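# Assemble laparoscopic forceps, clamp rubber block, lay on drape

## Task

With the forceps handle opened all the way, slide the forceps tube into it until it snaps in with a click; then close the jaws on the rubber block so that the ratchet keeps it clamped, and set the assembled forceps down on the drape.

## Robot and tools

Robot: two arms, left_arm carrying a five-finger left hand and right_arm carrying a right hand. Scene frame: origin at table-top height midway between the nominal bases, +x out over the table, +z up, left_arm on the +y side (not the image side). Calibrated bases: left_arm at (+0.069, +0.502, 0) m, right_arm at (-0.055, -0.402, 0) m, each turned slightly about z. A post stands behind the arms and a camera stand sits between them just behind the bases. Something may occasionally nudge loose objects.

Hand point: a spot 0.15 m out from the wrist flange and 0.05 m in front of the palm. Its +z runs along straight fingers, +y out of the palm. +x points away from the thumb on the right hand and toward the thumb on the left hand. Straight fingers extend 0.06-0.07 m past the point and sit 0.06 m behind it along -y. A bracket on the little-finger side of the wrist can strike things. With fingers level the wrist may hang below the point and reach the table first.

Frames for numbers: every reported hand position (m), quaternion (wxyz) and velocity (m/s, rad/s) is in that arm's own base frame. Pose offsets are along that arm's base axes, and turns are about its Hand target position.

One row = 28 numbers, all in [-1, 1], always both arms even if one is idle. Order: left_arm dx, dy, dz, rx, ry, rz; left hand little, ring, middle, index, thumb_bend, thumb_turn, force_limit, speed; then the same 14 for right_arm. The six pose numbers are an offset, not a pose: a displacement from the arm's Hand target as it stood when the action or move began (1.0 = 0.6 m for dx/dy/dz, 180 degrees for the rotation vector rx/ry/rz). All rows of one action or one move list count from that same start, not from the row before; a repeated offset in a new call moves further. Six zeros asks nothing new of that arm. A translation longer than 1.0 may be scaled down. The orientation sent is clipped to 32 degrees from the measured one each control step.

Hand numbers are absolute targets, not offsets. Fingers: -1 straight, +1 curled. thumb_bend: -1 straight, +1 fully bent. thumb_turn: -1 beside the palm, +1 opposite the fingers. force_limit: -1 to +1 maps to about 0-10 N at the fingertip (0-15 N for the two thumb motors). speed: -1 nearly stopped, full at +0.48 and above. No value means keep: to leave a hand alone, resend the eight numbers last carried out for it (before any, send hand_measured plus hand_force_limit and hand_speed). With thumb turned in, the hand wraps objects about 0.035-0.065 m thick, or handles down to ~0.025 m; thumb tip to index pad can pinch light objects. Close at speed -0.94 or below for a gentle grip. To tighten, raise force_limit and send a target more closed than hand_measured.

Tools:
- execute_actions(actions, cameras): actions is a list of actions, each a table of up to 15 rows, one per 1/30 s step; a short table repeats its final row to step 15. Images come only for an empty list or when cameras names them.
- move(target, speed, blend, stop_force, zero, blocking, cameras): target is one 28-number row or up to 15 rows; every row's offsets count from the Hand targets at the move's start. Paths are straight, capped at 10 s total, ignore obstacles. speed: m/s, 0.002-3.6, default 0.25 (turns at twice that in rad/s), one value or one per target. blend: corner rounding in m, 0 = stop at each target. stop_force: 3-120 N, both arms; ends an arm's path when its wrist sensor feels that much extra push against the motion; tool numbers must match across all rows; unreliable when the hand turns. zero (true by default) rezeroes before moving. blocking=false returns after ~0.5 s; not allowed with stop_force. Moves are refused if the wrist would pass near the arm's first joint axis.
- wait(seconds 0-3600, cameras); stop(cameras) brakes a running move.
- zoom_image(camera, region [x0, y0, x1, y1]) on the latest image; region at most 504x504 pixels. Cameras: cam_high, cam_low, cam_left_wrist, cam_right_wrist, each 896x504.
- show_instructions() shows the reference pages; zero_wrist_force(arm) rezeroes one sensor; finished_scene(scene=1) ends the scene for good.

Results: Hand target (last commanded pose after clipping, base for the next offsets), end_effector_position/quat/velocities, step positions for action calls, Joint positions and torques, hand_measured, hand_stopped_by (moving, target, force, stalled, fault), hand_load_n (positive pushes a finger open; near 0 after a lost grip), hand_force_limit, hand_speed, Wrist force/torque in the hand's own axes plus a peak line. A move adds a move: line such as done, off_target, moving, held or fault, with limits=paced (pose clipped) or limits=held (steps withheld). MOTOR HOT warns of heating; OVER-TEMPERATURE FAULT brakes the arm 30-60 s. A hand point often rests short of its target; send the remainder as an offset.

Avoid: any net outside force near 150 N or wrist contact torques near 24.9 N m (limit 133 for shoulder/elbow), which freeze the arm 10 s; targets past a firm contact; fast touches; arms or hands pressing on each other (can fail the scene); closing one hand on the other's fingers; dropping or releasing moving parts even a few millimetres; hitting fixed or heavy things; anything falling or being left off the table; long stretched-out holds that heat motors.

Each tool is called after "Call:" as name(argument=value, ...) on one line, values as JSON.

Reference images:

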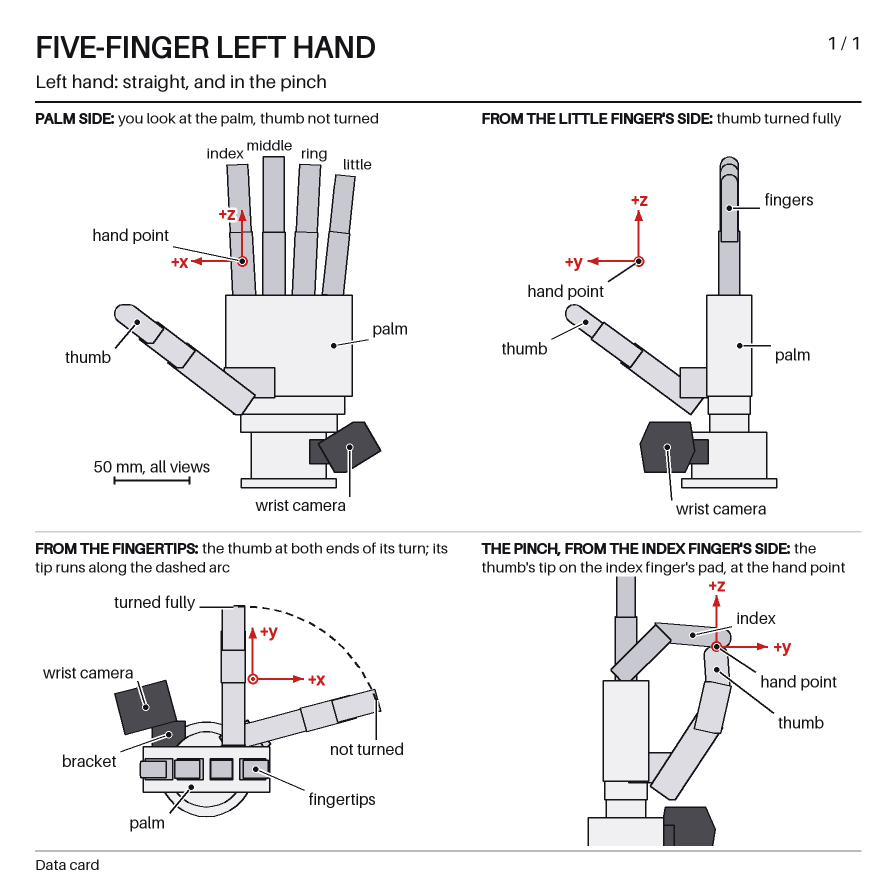

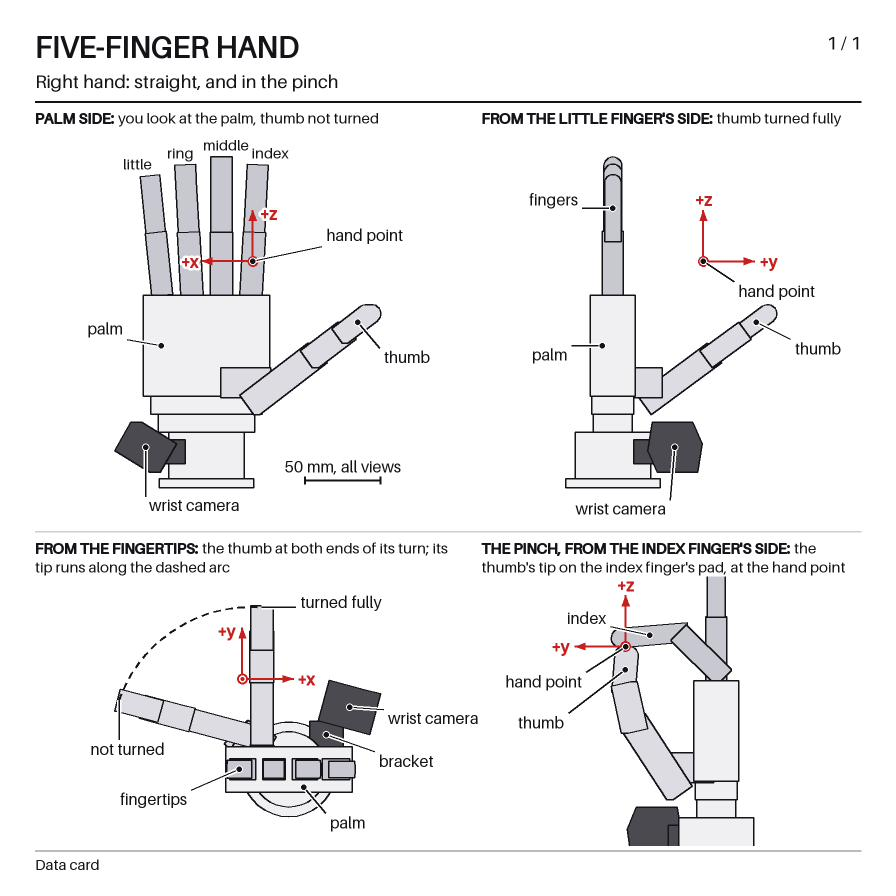

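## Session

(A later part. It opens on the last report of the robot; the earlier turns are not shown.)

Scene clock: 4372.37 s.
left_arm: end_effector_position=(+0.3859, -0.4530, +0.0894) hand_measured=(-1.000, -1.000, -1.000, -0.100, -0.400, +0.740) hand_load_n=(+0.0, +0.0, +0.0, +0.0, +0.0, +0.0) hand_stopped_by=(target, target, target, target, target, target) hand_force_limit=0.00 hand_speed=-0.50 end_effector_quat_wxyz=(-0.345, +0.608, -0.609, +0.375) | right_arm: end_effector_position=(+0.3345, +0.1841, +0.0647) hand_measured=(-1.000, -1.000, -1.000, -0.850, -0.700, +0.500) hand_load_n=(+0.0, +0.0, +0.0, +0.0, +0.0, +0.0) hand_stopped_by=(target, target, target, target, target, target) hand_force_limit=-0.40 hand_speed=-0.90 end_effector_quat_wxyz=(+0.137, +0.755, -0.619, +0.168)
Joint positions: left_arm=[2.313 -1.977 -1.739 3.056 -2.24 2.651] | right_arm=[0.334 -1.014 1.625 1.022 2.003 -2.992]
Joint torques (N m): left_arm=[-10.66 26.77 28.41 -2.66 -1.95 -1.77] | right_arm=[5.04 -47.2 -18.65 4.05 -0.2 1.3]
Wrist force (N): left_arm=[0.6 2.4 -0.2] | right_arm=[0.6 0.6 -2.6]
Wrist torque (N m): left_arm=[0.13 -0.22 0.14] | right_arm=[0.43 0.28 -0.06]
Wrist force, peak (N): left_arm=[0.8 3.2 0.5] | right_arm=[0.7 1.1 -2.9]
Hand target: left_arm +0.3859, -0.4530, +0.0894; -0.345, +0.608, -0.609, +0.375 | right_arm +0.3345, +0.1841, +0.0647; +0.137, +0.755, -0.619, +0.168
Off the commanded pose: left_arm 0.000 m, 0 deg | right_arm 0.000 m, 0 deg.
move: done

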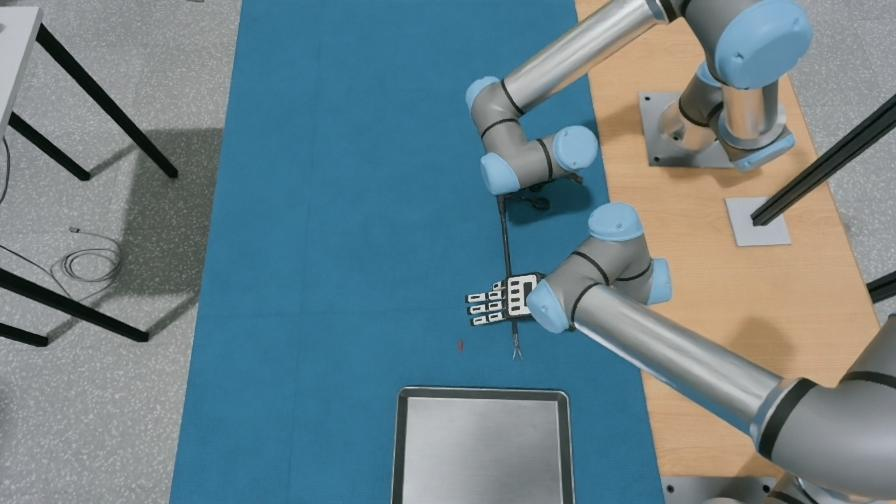

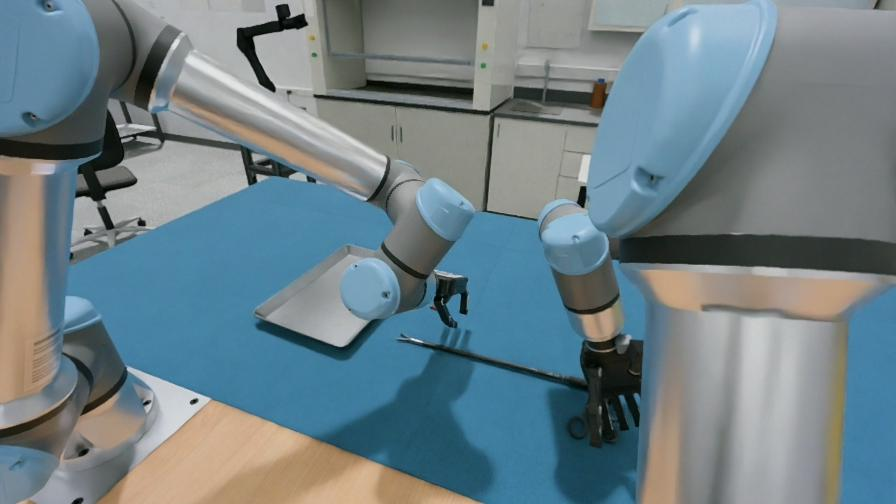

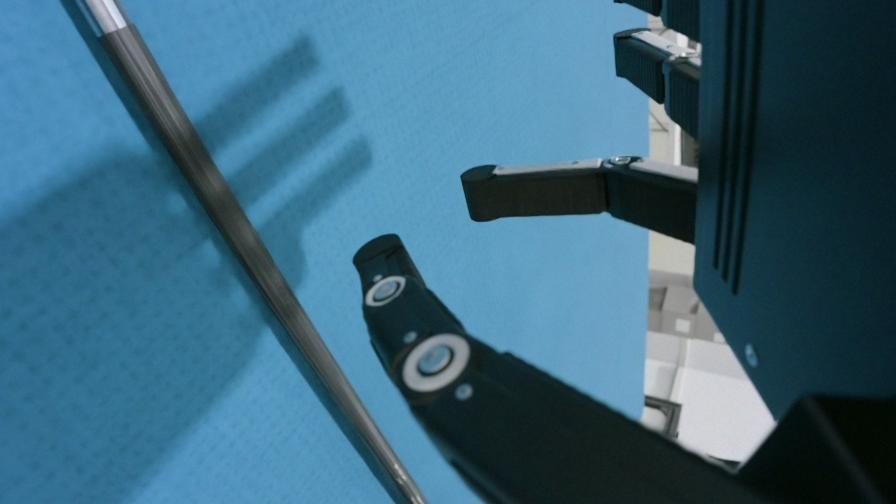

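Call:
move(target=[-0.0083,0,-0.1133,0,0,0,-1,-1,-1,-0.1,-0.4,0.74,0.0,-0.5,0,0,0,0,0,0,-1,-1,-1,-0.85,-0.70,0.50,-0.4,-0.9], speed=0.03, stop_force=4, cameras=["cam_high","cam_low","cam_left_wrist"])

Call:
zoom_image(camera="cam_low", region=[380, 270, 500, 390])

Scene clock: 4397.00 s.
left_arm: end_effector_position=(+0.3809, -0.4530, +0.0214) hand_measured=(-1.000, -1.000, -1.000, -0.100, -0.400, +0.740) hand_load_n=(+0.0, +0.0, +0.0, +0.0, +0.0, +0.0) hand_stopped_by=(target, target, target, target, target, target) hand_force_limit=0.00 hand_speed=-0.50 end_effector_quat_wxyz=(-0.345, +0.608, -0.609, +0.375) | right_arm: end_effector_position=(+0.3345, +0.1841, +0.0647) hand_measured=(-1.000, -1.000, -1.000, -0.850, -0.700, +0.500) hand_load_n=(+0.0, +0.0, +0.0, +0.0, +0.0, +0.0) hand_stopped_by=(target, target, target, target, target, target) hand_force_limit=-0.40 hand_speed=-0.90 end_effector_quat_wxyz=(+0.137, +0.755, -0.619, +0.168)
Joint positions: left_arm=[2.304 -2.073 -1.804 3.213 -2.247 2.645] | right_arm=[0.334 -1.014 1.625 1.022 2.003 -2.992]
Joint torques (N m): left_arm=[-11.7 28.16 5.37 1.7 -1.97 -1.49] | right_arm=[4.8 -46.71 -17.95 3.84 0.02 1.31]
Wrist force (N): left_arm=[0.4 1.9 -0.3] | right_arm=[0.9 0.7 -2.5]
Wrist torque (N m): left_arm=[0.06 -0.20 0.15] | right_arm=[0.45 0.23 -0.03]
Wrist force, peak (N): left_arm=[0.9 2.7 0.0] | right_arm=[1.1 0.9 -2.8]
Hand target: left_arm +0.3809, -0.4530, +0.0214; -0.345, +0.608, -0.609, +0.375 | right_arm +0.3345, +0.1841, +0.0647; +0.137, +0.755, -0.619, +0.168
Off the commanded pose: left_arm 0.000 m, 0 deg | right_arm 0.000 m, 0 deg.
move: done

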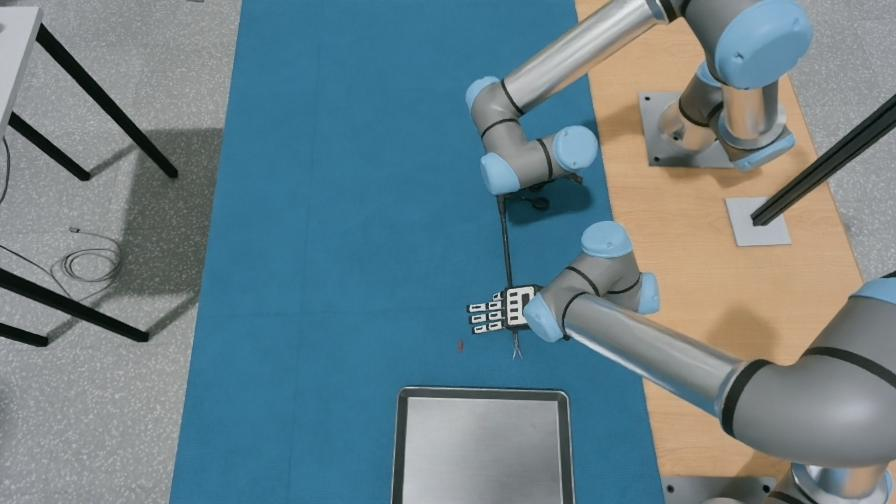

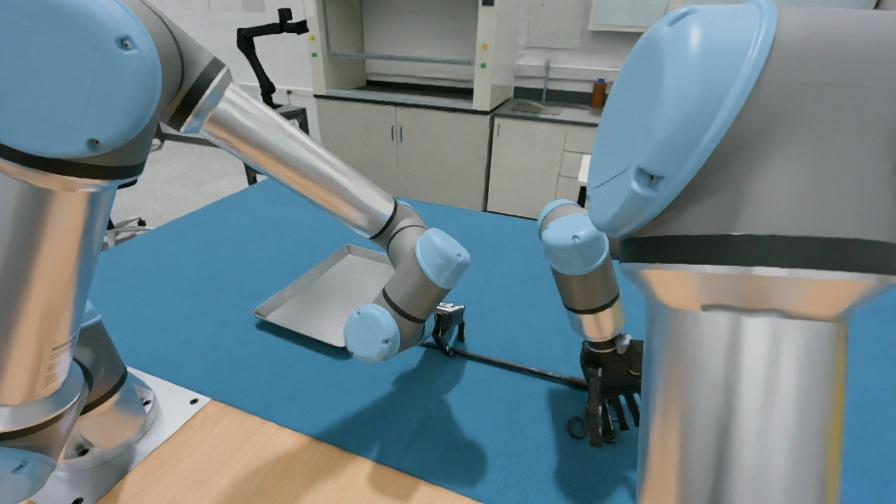

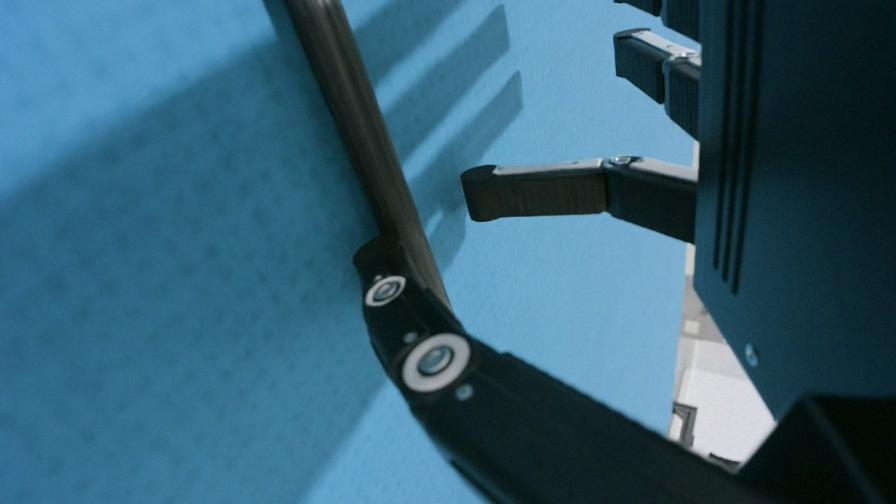

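Scaled by 4.200 from the camera's image (finer frame: 1280x720).

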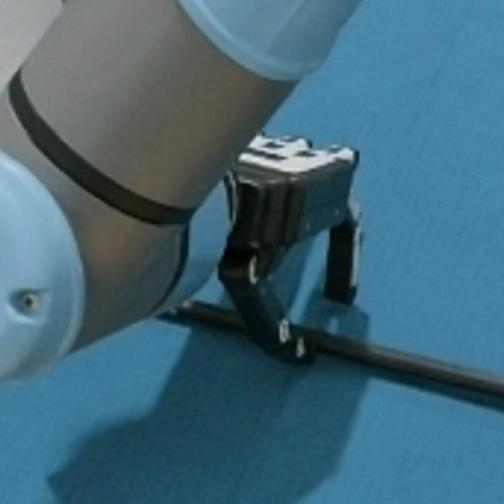

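Call:
move(target=[[0,0,0,0,0,0,-1,-1,-1,0.15,-0.4,0.74,0.0,-0.9,0,0,0,0,0,0,-1,-1,-1,-0.85,-0.70,0.50,-0.4,-0.9],[0,0,-0.005,0,0,0,-1,-1,-1,0.15,-0.4,0.74,0.0,-0.9,0,0,0,0,0,0,-1,-1,-1,-0.85,-0.70,0.50,-0.4,-0.9],[0,0,-0.005,0,0,0,-1,-1,-1,0.7,-0.4,0.74,0.0,-0.93,0,0,0,0,0,0,-1,-1,-1,-0.85,-0.70,0.50,-0.4,-0.9]], speed=0.02, cameras=["cam_high","cam_low","cam_left_wrist"])

Call:
zoom_image(camera="cam_low", region=[380, 270, 500, 390])

Scene clock: 4406.90 s.
left_arm: end_effector_position=(+0.3809, -0.4531, +0.0184) hand_measured=(-1.000, -1.000, -1.000, +0.266, -0.400, +0.740) hand_load_n=(+0.0, +0.0, +0.0, +5.0, +0.5, -0.5) hand_stopped_by=(target, target, target, force, target, target) hand_force_limit=0.00 hand_speed=-0.93 end_effector_quat_wxyz=(-0.345, +0.608, -0.609, +0.375) | right_arm: end_effector_position=(+0.3345, +0.1841, +0.0647) hand_measured=(-1.000, -1.000, -1.000, -0.850, -0.700, +0.500) hand_load_n=(+0.0, +0.0, +0.0, +0.5, +0.0, +0.0) hand_stopped_by=(target, target, target, target, target, target) hand_force_limit=-0.40 hand_speed=-0.90 end_effector_quat_wxyz=(+0.137, +0.755, -0.619, +0.168)
Joint positions: left_arm=[2.304 -2.078 -1.806 3.22 -2.247 2.645] | right_arm=[0.334 -1.014 1.625 1.022 2.003 -2.992]
Joint torques (N m): left_arm=[-7.62 25.99 3.43 0.3 -1.44 -0.67] | right_arm=[4.91 -46.65 -17.49 3.76 0.08 1.4]
Wrist force (N): left_arm=[1.3 -4.0 -1.3] | right_arm=[1.0 0.6 -2.4]
Wrist torque (N m): left_arm=[-0.30 -0.31 0.23] | right_arm=[0.44 0.25 -0.03]
Wrist force, peak (N): left_arm=[1.2 -4.1 -1.4] | right_arm=[1.0 0.7 -2.8]
Hand target: left_arm +0.3809, -0.4530, +0.0184; -0.345, +0.608, -0.609, +0.375 | right_arm +0.3345, +0.1841, +0.0647; +0.137, +0.755, -0.619, +0.168
Off the commanded pose: left_arm 0.000 m, 0 deg | right_arm 0.000 m, 0 deg.
move: done

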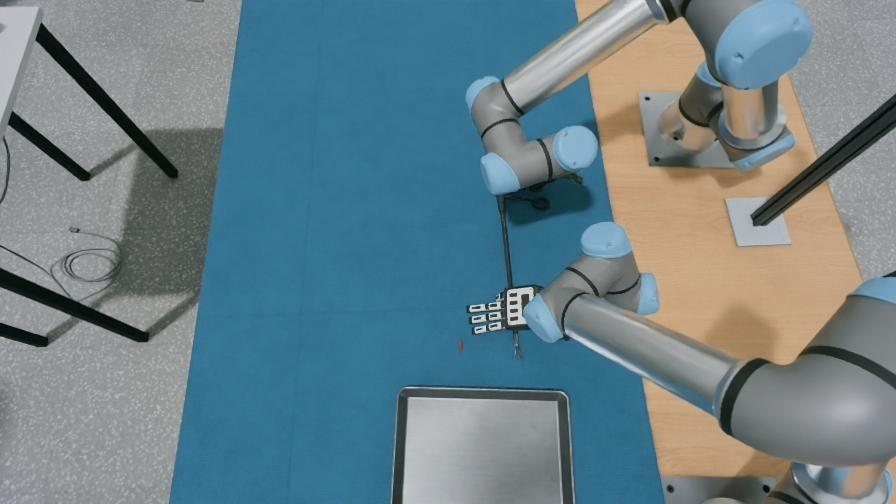

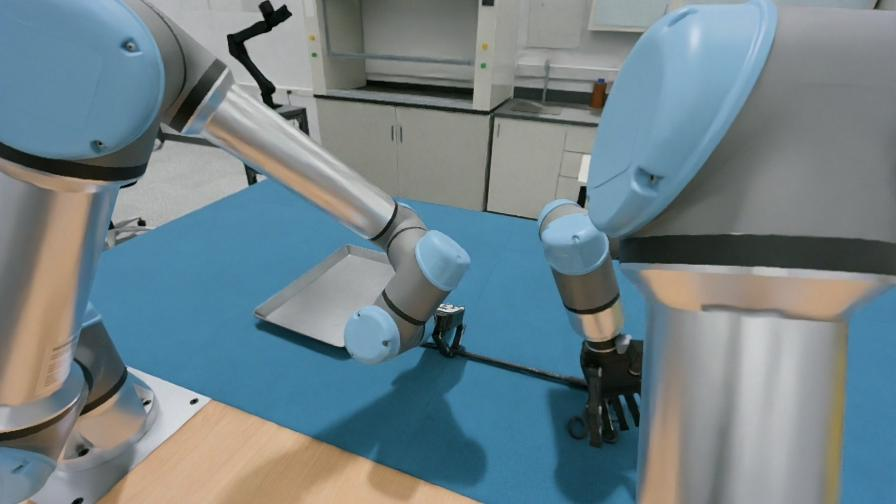

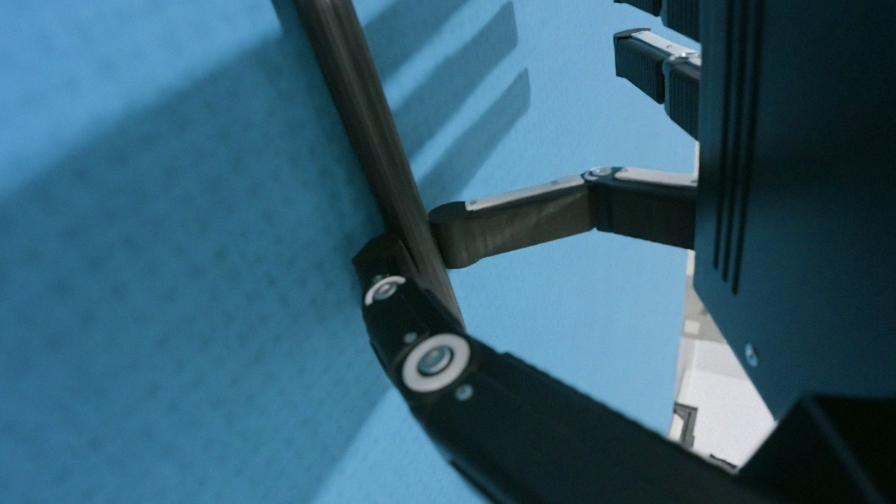

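Scaled by 4.200 from the camera's image (finer frame: 1280x720).

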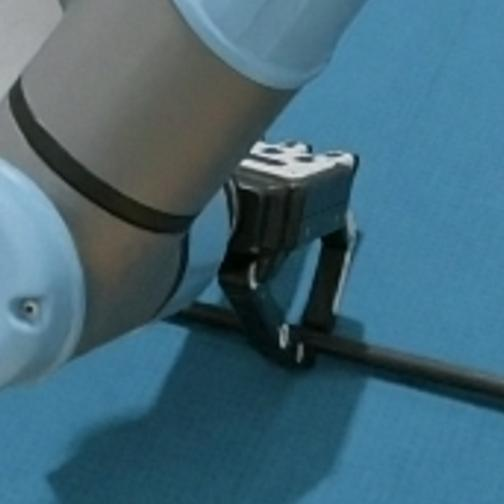

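Call:
execute_actions(actions=[], cameras=["cam_high","cam_low","cam_right_wrist"])

Call:
zoom_image(camera="cam_low", region=[560, 380, 630, 460])

Call:
zoom_image(camera="cam_right_wrist", region=[210, 60, 380, 360])

Call:
zoom_image(camera="cam_high", region=[470, 160, 590, 240])

Scene clock: 4422.93 s.
left_arm: end_effector_position=(+0.3809, -0.4531, +0.0184) hand_measured=(-1.000, -1.000, -1.000, +0.266, -0.400, +0.740) hand_load_n=(+0.0, +0.0, +0.0, +5.0, +1.0, -0.5) hand_stopped_by=(target, target, target, force, target, target) hand_force_limit=0.00 hand_speed=-0.93 end_effector_quat_wxyz=(-0.345, +0.608, -0.609, +0.375) | right_arm: end_effector_position=(+0.3345, +0.1841, +0.0647) hand_measured=(-1.000, -1.000, -1.000, -0.850, -0.700, +0.500) hand_load_n=(+0.0, +0.0, +0.0, +0.0, +0.0, +0.0) hand_stopped_by=(target, target, target, target, target, target) hand_force_limit=-0.40 hand_speed=-0.90 end_effector_quat_wxyz=(+0.137, +0.755, -0.619, +0.168)
Joint positions: left_arm=[2.304 -2.078 -1.806 3.22 -2.247 2.645] | right_arm=[0.334 -1.014 1.625 1.022 2.003 -2.992]
Joint velocities: within noise
Joint torques (N m): left_arm=[0.67 26.43 3.51 -3.01 0.75 -0.18] | right_arm=[4.58 -47.01 -17.47 3.85 0.04 1.41]
Wrist force (N): left_arm=[1.1 -3.7 -1.3] | right_arm=[1.1 0.8 -2.1]
Wrist torque (N m): left_arm=[-0.26 -0.27 0.21] | right_arm=[0.45 0.22 -0.01]
Wrist force, peak (N): left_arm=[1.1 -4.2 -1.9] | right_arm=[1.1 0.7 -2.6]
Hand target: left_arm +0.3809, -0.4530, +0.0184; -0.345, +0.608, -0.609, +0.375 | right_arm +0.3345, +0.1841, +0.0647; +0.137, +0.755, -0.619, +0.168
Off the commanded pose: left_arm 0.000 m, 0 deg | right_arm 0.000 m, 0 deg.
Images, in order (width x height): cam_high 896x504, cam_low 896x504, cam_right_wrist 896x504.

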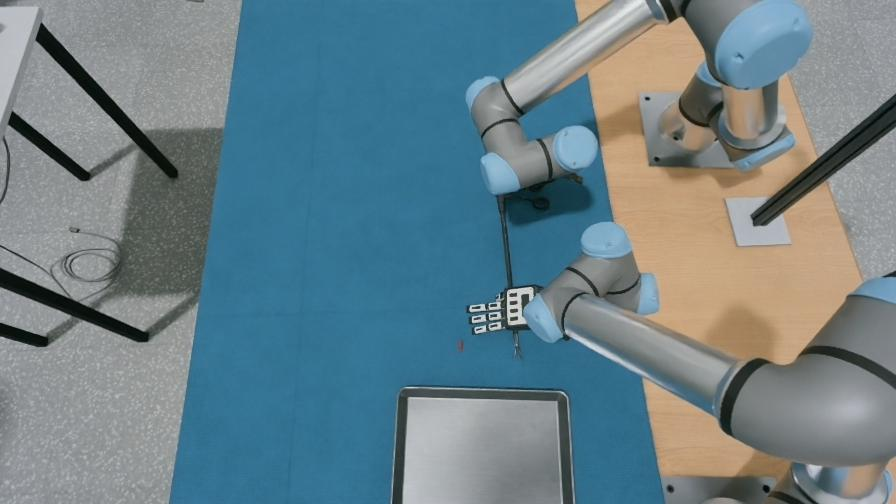

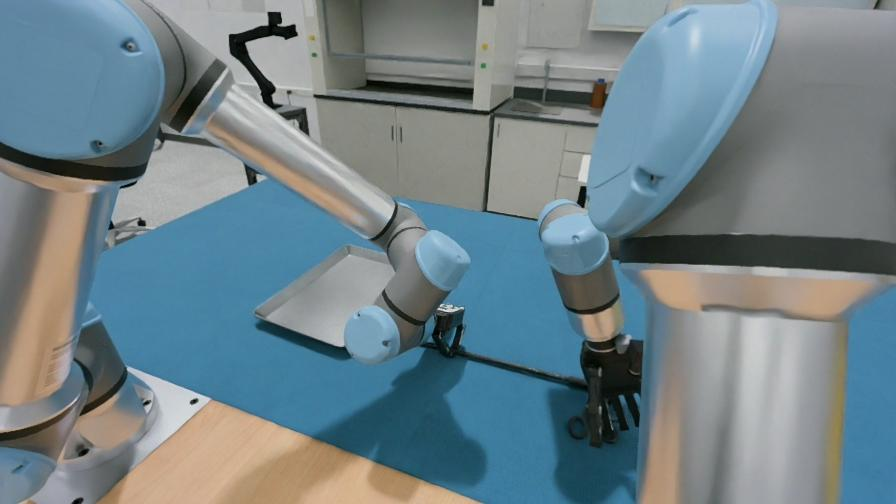

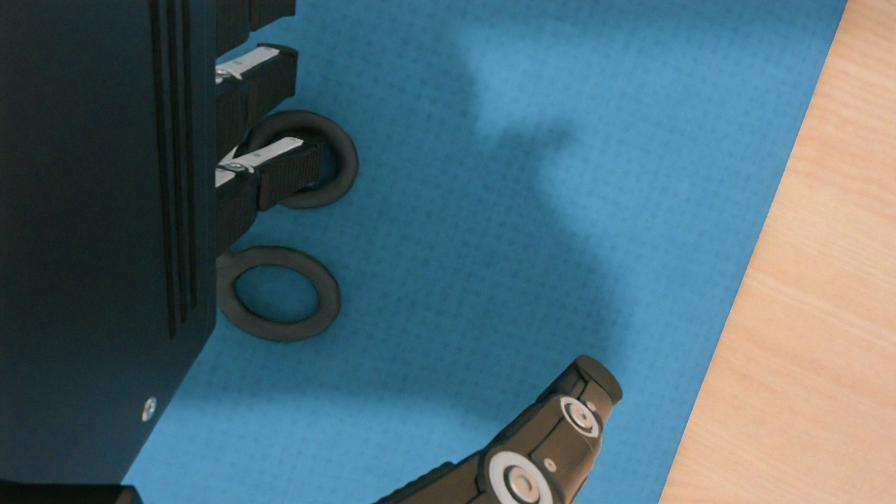

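Scaled by 6.300 from the camera's image (finer frame: 1280x720).

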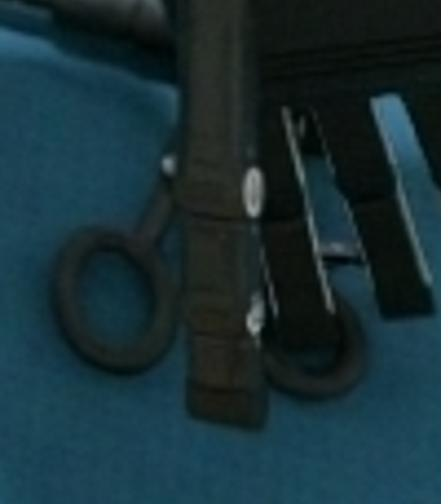

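Scaled by 1.680 from the camera's image (finer frame: 1280x720).

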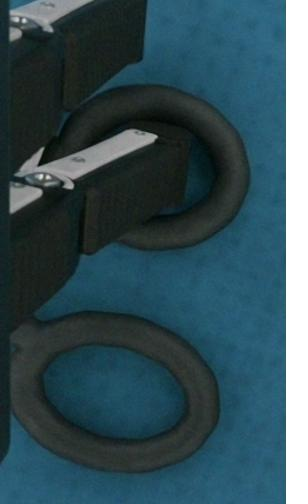

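Scaled by 4.200 from the camera's image (finer frame: 1280x720).

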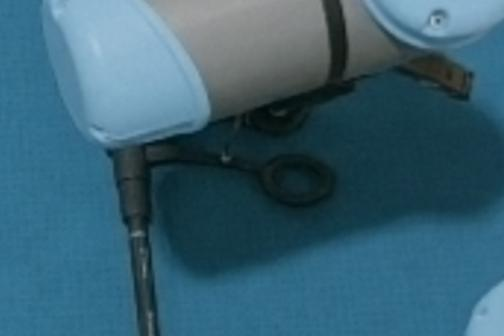

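Call:
move(target=[[0,0,0,0,0,0,-1,-1,-1,0.7,-0.4,0.74,0.0,-0.93,-0.0067,0,0,0,0,0,-1,-1,-1,-0.98,-0.70,0.50,-0.4,-0.9],[0,0,0,0,0,0,-1,-1,-1,0.7,-0.4,0.74,0.0,-0.93,-0.01,-0.0158,0,0,0,0.0556,-1,-1,-1,-0.98,-0.70,0.50,-0.4,-0.9]], speed=0.02, cameras=["cam_low","cam_right_wrist"])

Call:
zoom_image(camera="cam_low", region=[570, 390, 630, 450])

Call:
zoom_image(camera="cam_right_wrist", region=[210, 60, 380, 360])

Scene clock: 4442.80 s.
left_arm: end_effector_position=(+0.3809, -0.4530, +0.0184) hand_measured=(-1.000, -1.000, -1.000, +0.266, -0.400, +0.740) hand_load_n=(+0.0, +0.0, +0.0, +5.5, +1.0, +0.0) hand_stopped_by=(target, target, target, force, target, target) hand_force_limit=0.00 hand_speed=-0.93 end_effector_quat_wxyz=(-0.345, +0.608, -0.609, +0.375) | right_arm: end_effector_position=(+0.3285, +0.1747, +0.0647) hand_measured=(-1.000, -1.000, -1.000, -0.980, -0.700, +0.500) hand_load_n=(+0.0, +0.0, -0.5, +0.0, +0.0, +0.0) hand_stopped_by=(target, target, target, target, target, target) hand_force_limit=-0.40 hand_speed=-0.90 end_effector_quat_wxyz=(+0.122, +0.806, -0.551, +0.179)
Joint positions: left_arm=[2.304 -2.078 -1.806 3.22 -2.247 2.645] | right_arm=[0.344 -1.064 1.684 0.936 2.007 -3.174]
Joint torques (N m): left_arm=[8.91 26.78 5.64 -2.97 0.92 0.75] | right_arm=[6.76 -46.56 -7.64 -0.08 -0.77 -2.32]
Wrist force (N): left_arm=[0.6 -4.1 -1.2] | right_arm=[1.9 0.9 -1.8]
Wrist torque (N m): left_arm=[-0.28 -0.26 0.20] | right_arm=[0.42 0.14 0.04]
Wrist force, peak (N): left_arm=[0.6 -4.6 -1.2] | right_arm=[1.8 1.2 -2.5]
Hand target: left_arm +0.3809, -0.4530, +0.0184; -0.345, +0.608, -0.609, +0.375 | right_arm +0.3285, +0.1747, +0.0647; +0.122, +0.806, -0.551, +0.179
Off the commanded pose: left_arm 0.000 m, 0 deg | right_arm 0.000 m, 0 deg.
move: done

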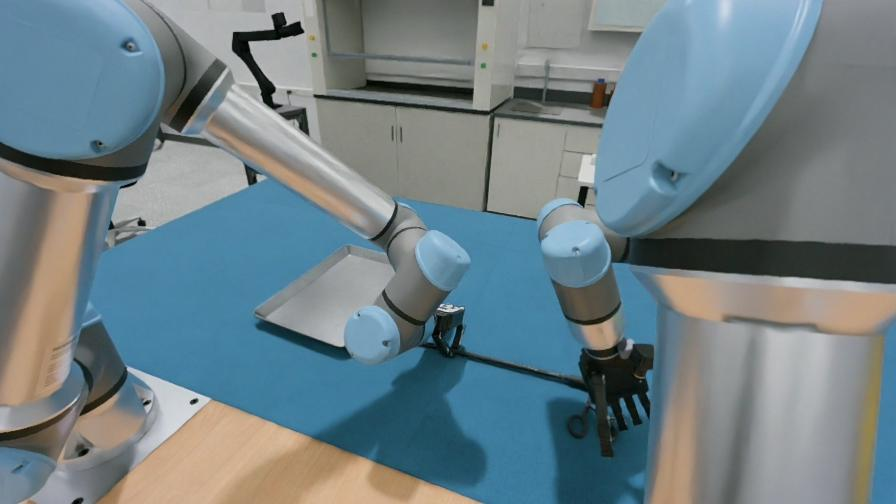

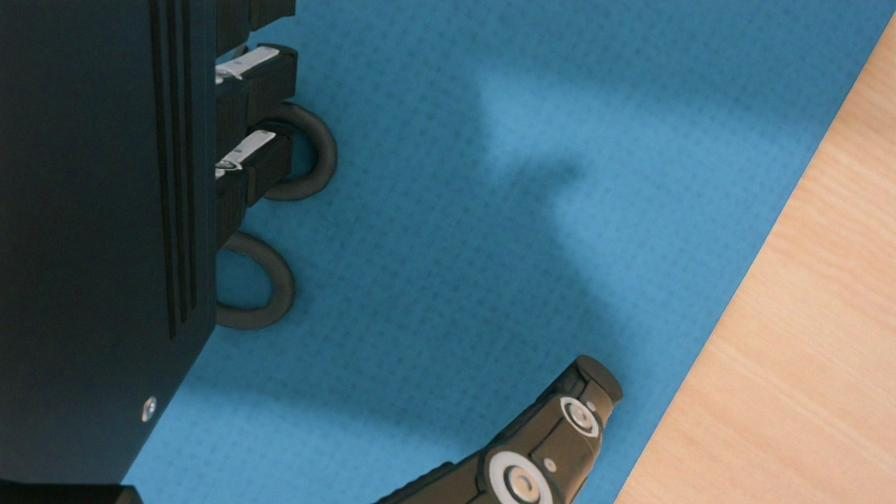

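Scaled by 8.400 from the camera's image (finer frame: 1280x720).

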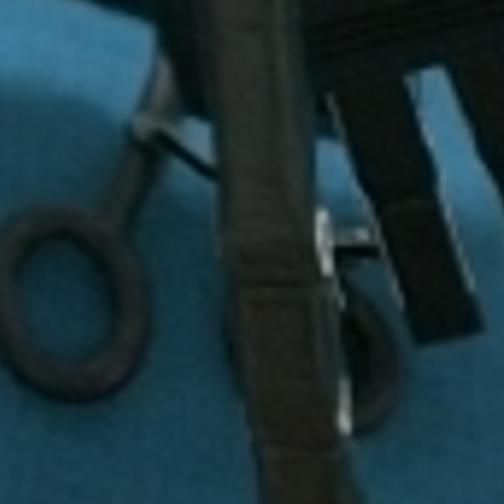

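Scaled by 1.680 from the camera's image (finer frame: 1280x720).

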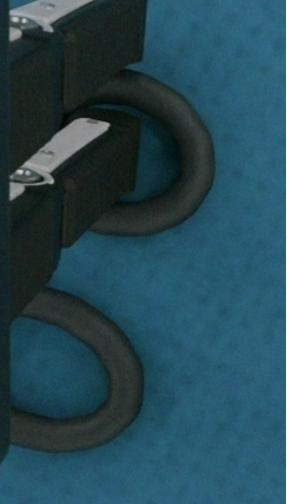

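Call:
move(target=[0,0,0,0,0,0,-1,-1,-1,0.7,-0.4,0.74,0.0,-0.93,0,0.006,0,0,0,0,-1,-1,-1,-0.98,-0.70,0.50,-0.4,-0.9], speed=0.01, stop_force=3, cameras=["cam_low","cam_right_wrist"])

Call:
zoom_image(camera="cam_low", region=[570, 390, 630, 450])

Call:
zoom_image(camera="cam_right_wrist", region=[210, 60, 380, 360])

Scene clock: 4451.33 s.
left_arm: end_effector_position=(+0.3809, -0.4530, +0.0184) hand_measured=(-1.000, -1.000, -1.000, +0.266, -0.400, +0.740) hand_load_n=(+0.0, -0.5, +0.0, +5.5, +0.5, +0.0) hand_stopped_by=(target, target, target, force, target, target) hand_force_limit=0.00 hand_speed=-0.93 end_effector_quat_wxyz=(-0.345, +0.608, -0.609, +0.375) | right_arm: end_effector_position=(+0.3285, +0.1783, +0.0647) hand_measured=(-1.000, -1.000, -1.000, -0.980, -0.700, +0.500) hand_load_n=(+0.0, +0.0, +0.0, -0.5, +0.0, +0.0) hand_stopped_by=(target, target, target, target, target, target) hand_force_limit=-0.40 hand_speed=-0.90 end_effector_quat_wxyz=(+0.122, +0.806, -0.551, +0.179)
Joint positions: left_arm=[2.304 -2.078 -1.806 3.22 -2.247 2.645] | right_arm=[0.351 -1.059 1.677 0.942 2.007 -3.165]
Joint torques (N m): left_arm=[7.63 27.1 5.92 -2.99 0.83 1.4] | right_arm=[7.03 -24.26 -19.85 4.45 1.81 2.3]
Wrist force (N): left_arm=[0.1 -4.2 -1.6] | right_arm=[2.5 1.3 -1.9]
Wrist torque (N m): left_arm=[-0.28 -0.23 0.21] | right_arm=[0.43 0.15 -0.04]
Wrist force, peak (N): left_arm=[0.7 -4.3 -1.6] | right_arm=[2.6 1.4 -2.2]
Hand target: left_arm +0.3809, -0.4530, +0.0184; -0.345, +0.608, -0.609, +0.375 | right_arm +0.3285, +0.1783, +0.0647; +0.122, +0.806, -0.551, +0.179
Off the commanded pose: left_arm 0.000 m, 0 deg | right_arm 0.000 m, 0 deg.
move: done

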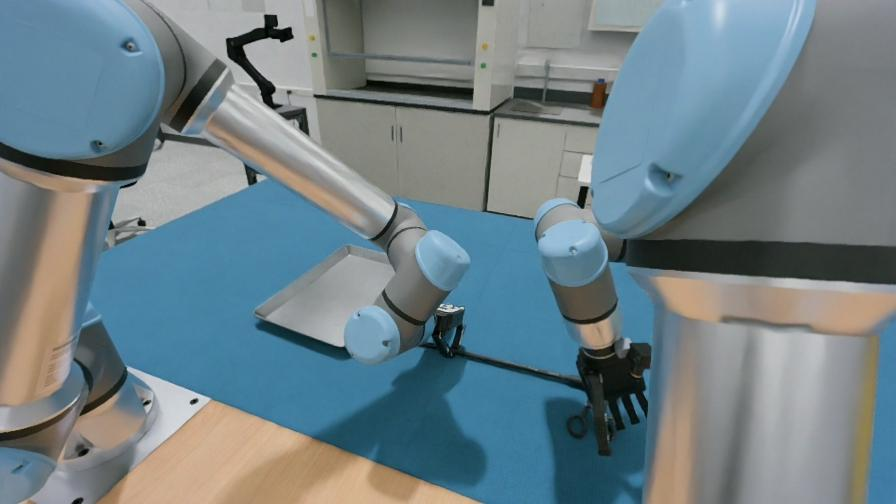

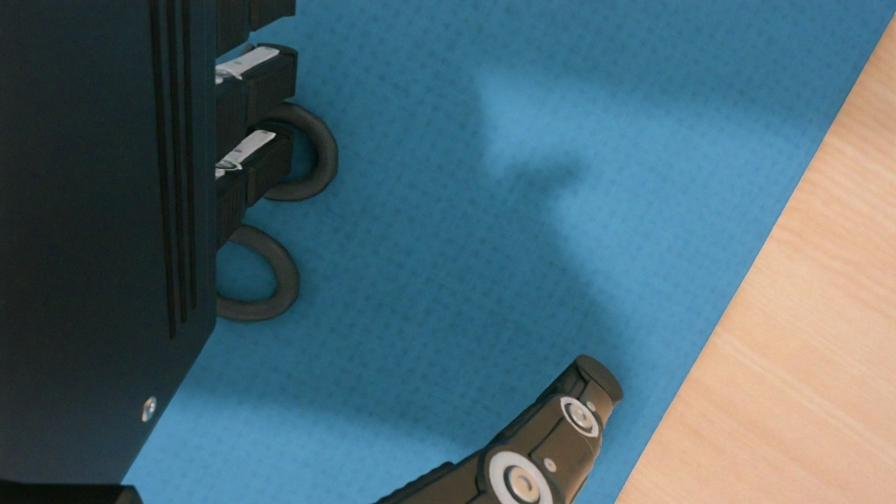

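Scaled by 8.400 from the camera's image (finer frame: 1280x720).

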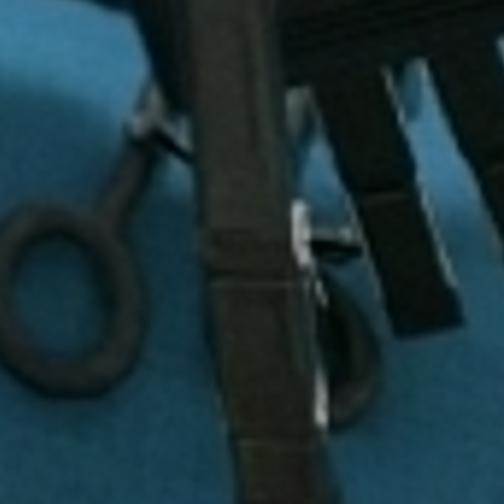

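Scaled by 1.680 from the camera's image (finer frame: 1280x720).

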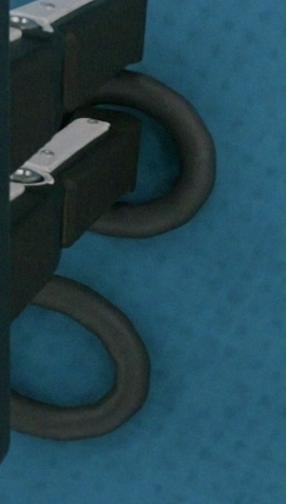

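Call:
move(target=[[0,0,0,0,0,0,-1,-1,-1,0.7,-0.4,0.74,0.0,-0.93,0,-0.004,0,0,0,0,-1,-1,-1,-0.98,-0.70,0.50,-0.4,-0.9],[0,0,0,0,0,0,-1,-1,-1,0.7,-0.4,0.74,0.0,-0.93,-0.01,-0.004,0,0,0,0,-1,-1,-1,-0.98,-0.70,0.50,-0.4,-0.9],[0,0,0,0,0,0,-1,-1,-1,0.7,-0.4,0.74,0.0,-0.93,-0.01,0.003,0,0,0,0,-1,-1,-1,-0.98,-0.70,0.50,-0.4,-0.9]], speed=0.01, stop_force=3, cameras=["cam_low","cam_right_wrist"])

Call:
zoom_image(camera="cam_low", region=[570, 390, 630, 450])

Call:
zoom_image(camera="cam_right_wrist", region=[210, 60, 380, 360])

Scene clock: 4465.60 s.
left_arm: end_effector_position=(+0.3809, -0.4530, +0.0184) hand_measured=(-1.000, -1.000, -1.000, +0.266, -0.400, +0.740) hand_load_n=(+0.0, +0.0, +0.0, +5.0, +1.0, -0.5) hand_stopped_by=(target, target, target, force, target, target) hand_force_limit=0.00 hand_speed=-0.93 end_effector_quat_wxyz=(-0.345, +0.608, -0.609, +0.375) | right_arm: end_effector_position=(+0.3225, +0.1801, +0.0647) hand_measured=(-1.000, -1.000, -1.000, -0.980, -0.700, +0.500) hand_load_n=(+0.0, +0.0, +0.0, +0.0, +0.0, +0.0) hand_stopped_by=(target, target, target, target, target, target) hand_force_limit=-0.40 hand_speed=-0.90 end_effector_quat_wxyz=(+0.122, +0.806, -0.551, +0.179)
Joint positions: left_arm=[2.304 -2.078 -1.806 3.22 -2.247 2.645] | right_arm=[0.36 -1.065 1.689 0.94 2.007 -3.155]
Joint torques (N m): left_arm=[9.2 26.56 8.05 -3.02 0.62 1.28] | right_arm=[6.75 -23.74 -19.7 4.63 1.95 2.24]
Wrist force (N): left_arm=[0.4 -3.7 -1.5] | right_arm=[1.8 0.6 -2.2]
Wrist torque (N m): left_arm=[-0.24 -0.25 0.20] | right_arm=[0.43 0.18 -0.10]
Wrist force, peak (N): left_arm=[0.1 -4.3 -1.5] | right_arm=[2.8 0.9 -2.4]
Hand target: left_arm +0.3809, -0.4530, +0.0184; -0.345, +0.608, -0.609, +0.375 | right_arm +0.3225, +0.1801, +0.0647; +0.122, +0.806, -0.551, +0.179
Off the commanded pose: left_arm 0.000 m, 0 deg | right_arm 0.000 m, 0 deg.
move: done

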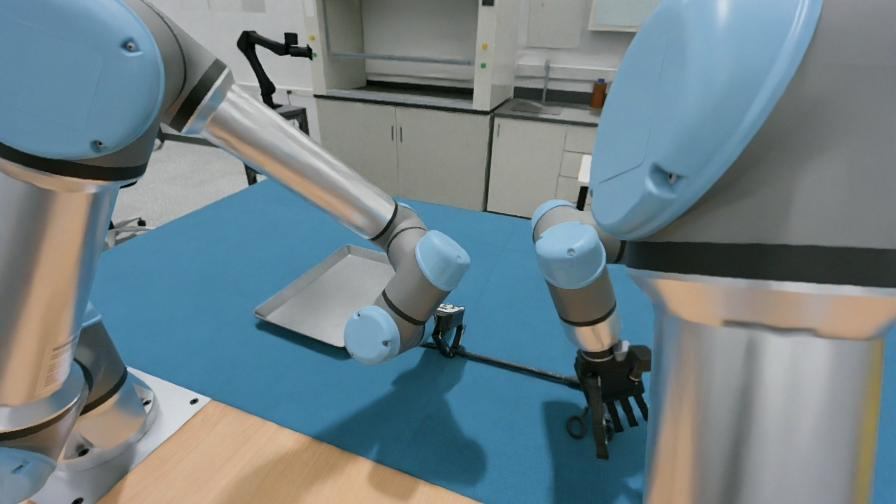

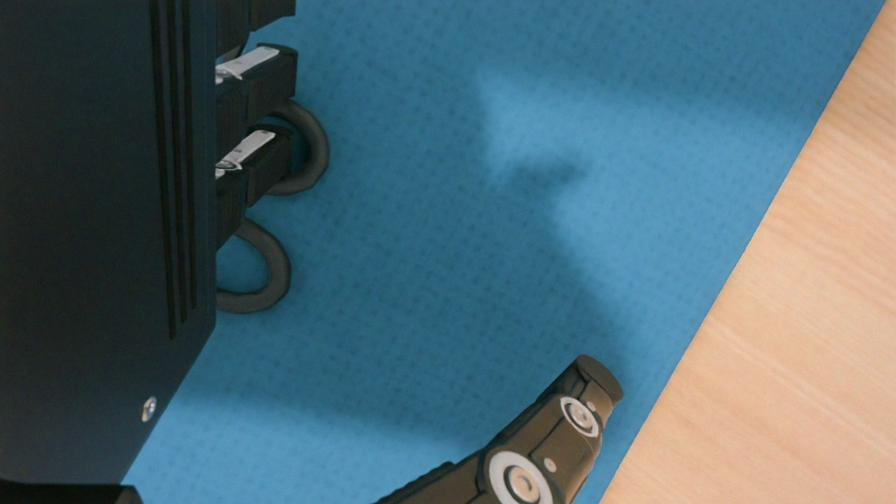

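Scaled by 8.400 from the camera's image (finer frame: 1280x720).

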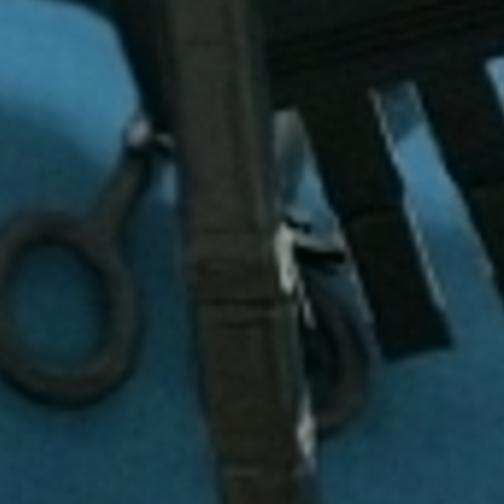

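Scaled by 1.680 from the camera's image (finer frame: 1280x720).

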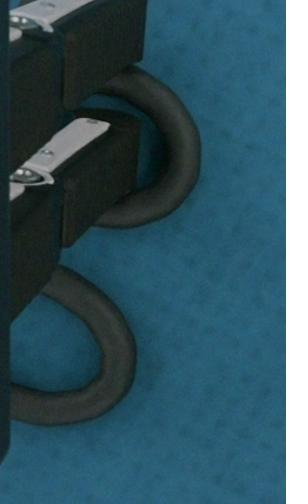

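Call:
move(target=[[0,0,0,0,0,0,-1,-1,-1,0.7,-0.4,0.74,0.0,-0.93,0,-0.005,0,0,0,0,-1,-1,-1,-0.98,-0.70,0.50,-0.4,-0.9],[0,0,0,0,0,0,-1,-1,-1,0.7,-0.4,0.74,0.0,-0.93,0,-0.005,0,0,0,0,-1,-1,-1,-0.9,-0.70,0.50,-0.4,-0.9],[0,0,0,0,0,0,-1,-1,-1,0.7,-0.4,0.74,0.0,-0.93,0.01,-0.005,0,0,0,0,-1,-1,-1,-0.9,-0.70,0.50,-0.4,-0.9]], speed=0.01, cameras=["cam_low","cam_right_wrist"])

Call:
zoom_image(camera="cam_right_wrist", region=[210, 60, 380, 360])

Scene clock: 4505.47 s.
left_arm: end_effector_position=(+0.3809, -0.4530, +0.0184) hand_measured=(-1.000, -1.000, -1.000, +0.266, -0.400, +0.740) hand_load_n=(+0.0, +0.0, +0.0, +4.5, +0.5, +0.0) hand_stopped_by=(target, target, target, force, target, target) hand_force_limit=0.00 hand_speed=-0.93 end_effector_quat_wxyz=(-0.345, +0.608, -0.609, +0.375) | right_arm: end_effector_position=(+0.3285, +0.1771, +0.0647) hand_measured=(-1.000, -1.000, -1.000, -0.900, -0.700, +0.500) hand_load_n=(+0.0, +0.0, -0.5, +0.0, +0.0, +0.0) hand_stopped_by=(target, target, target, target, target, target) hand_force_limit=-0.40 hand_speed=-0.90 end_effector_quat_wxyz=(+0.122, +0.806, -0.551, +0.179)
Joint positions: left_arm=[2.304 -2.078 -1.806 3.22 -2.247 2.645] | right_arm=[0.349 -1.06 1.679 0.94 2.007 -3.168]
Joint torques (N m): left_arm=[9.35 27.16 8.31 -3.11 0.71 1.2] | right_arm=[-7.98 -24.22 -19.25 4.48 -0.59 -2.35]
Wrist force (N): left_arm=[0.0 -4.0 -1.7] | right_arm=[1.3 1.6 -2.2]
Wrist torque (N m): left_arm=[-0.27 -0.21 0.20] | right_arm=[0.48 0.22 0.02]
Wrist force, peak (N): left_arm=[0.5 -4.0 -1.8] | right_arm=[1.5 1.7 -2.3]
Hand target: left_arm +0.3809, -0.4530, +0.0184; -0.345, +0.608, -0.609, +0.375 | right_arm +0.3285, +0.1771, +0.0647; +0.122, +0.806, -0.551, +0.179
Off the commanded pose: left_arm 0.000 m, 0 deg | right_arm 0.000 m, 0 deg.
move: done

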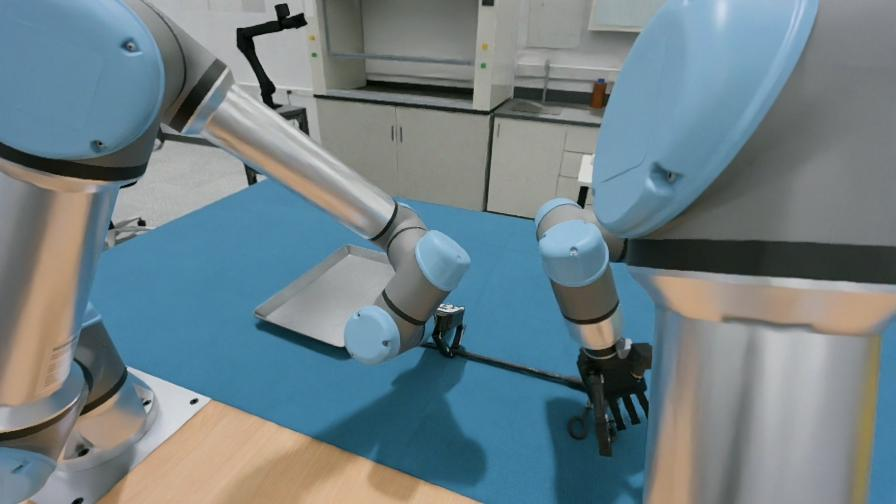

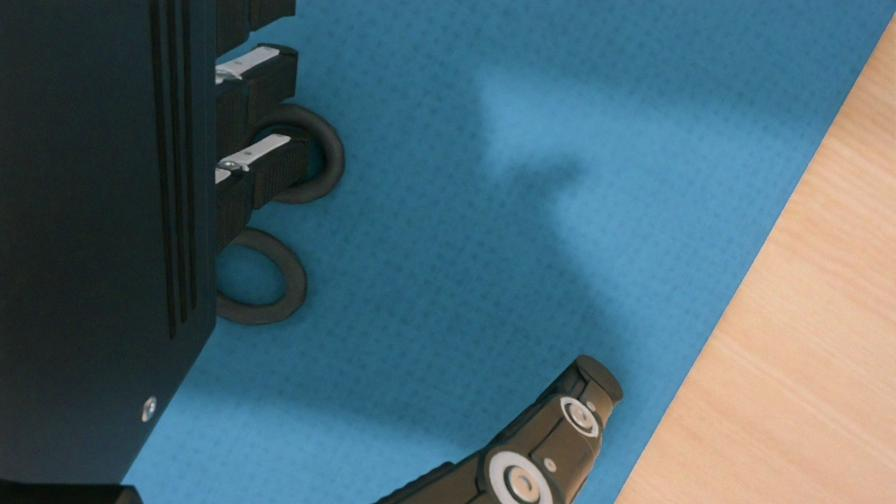

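Scaled by 1.680 from the camera's image (finer frame: 1280x720).

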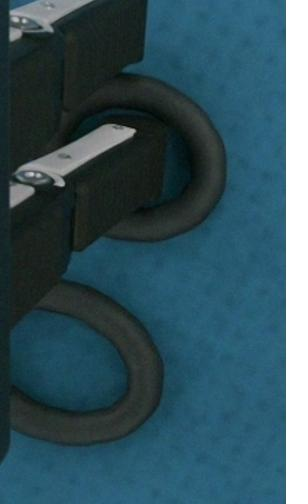

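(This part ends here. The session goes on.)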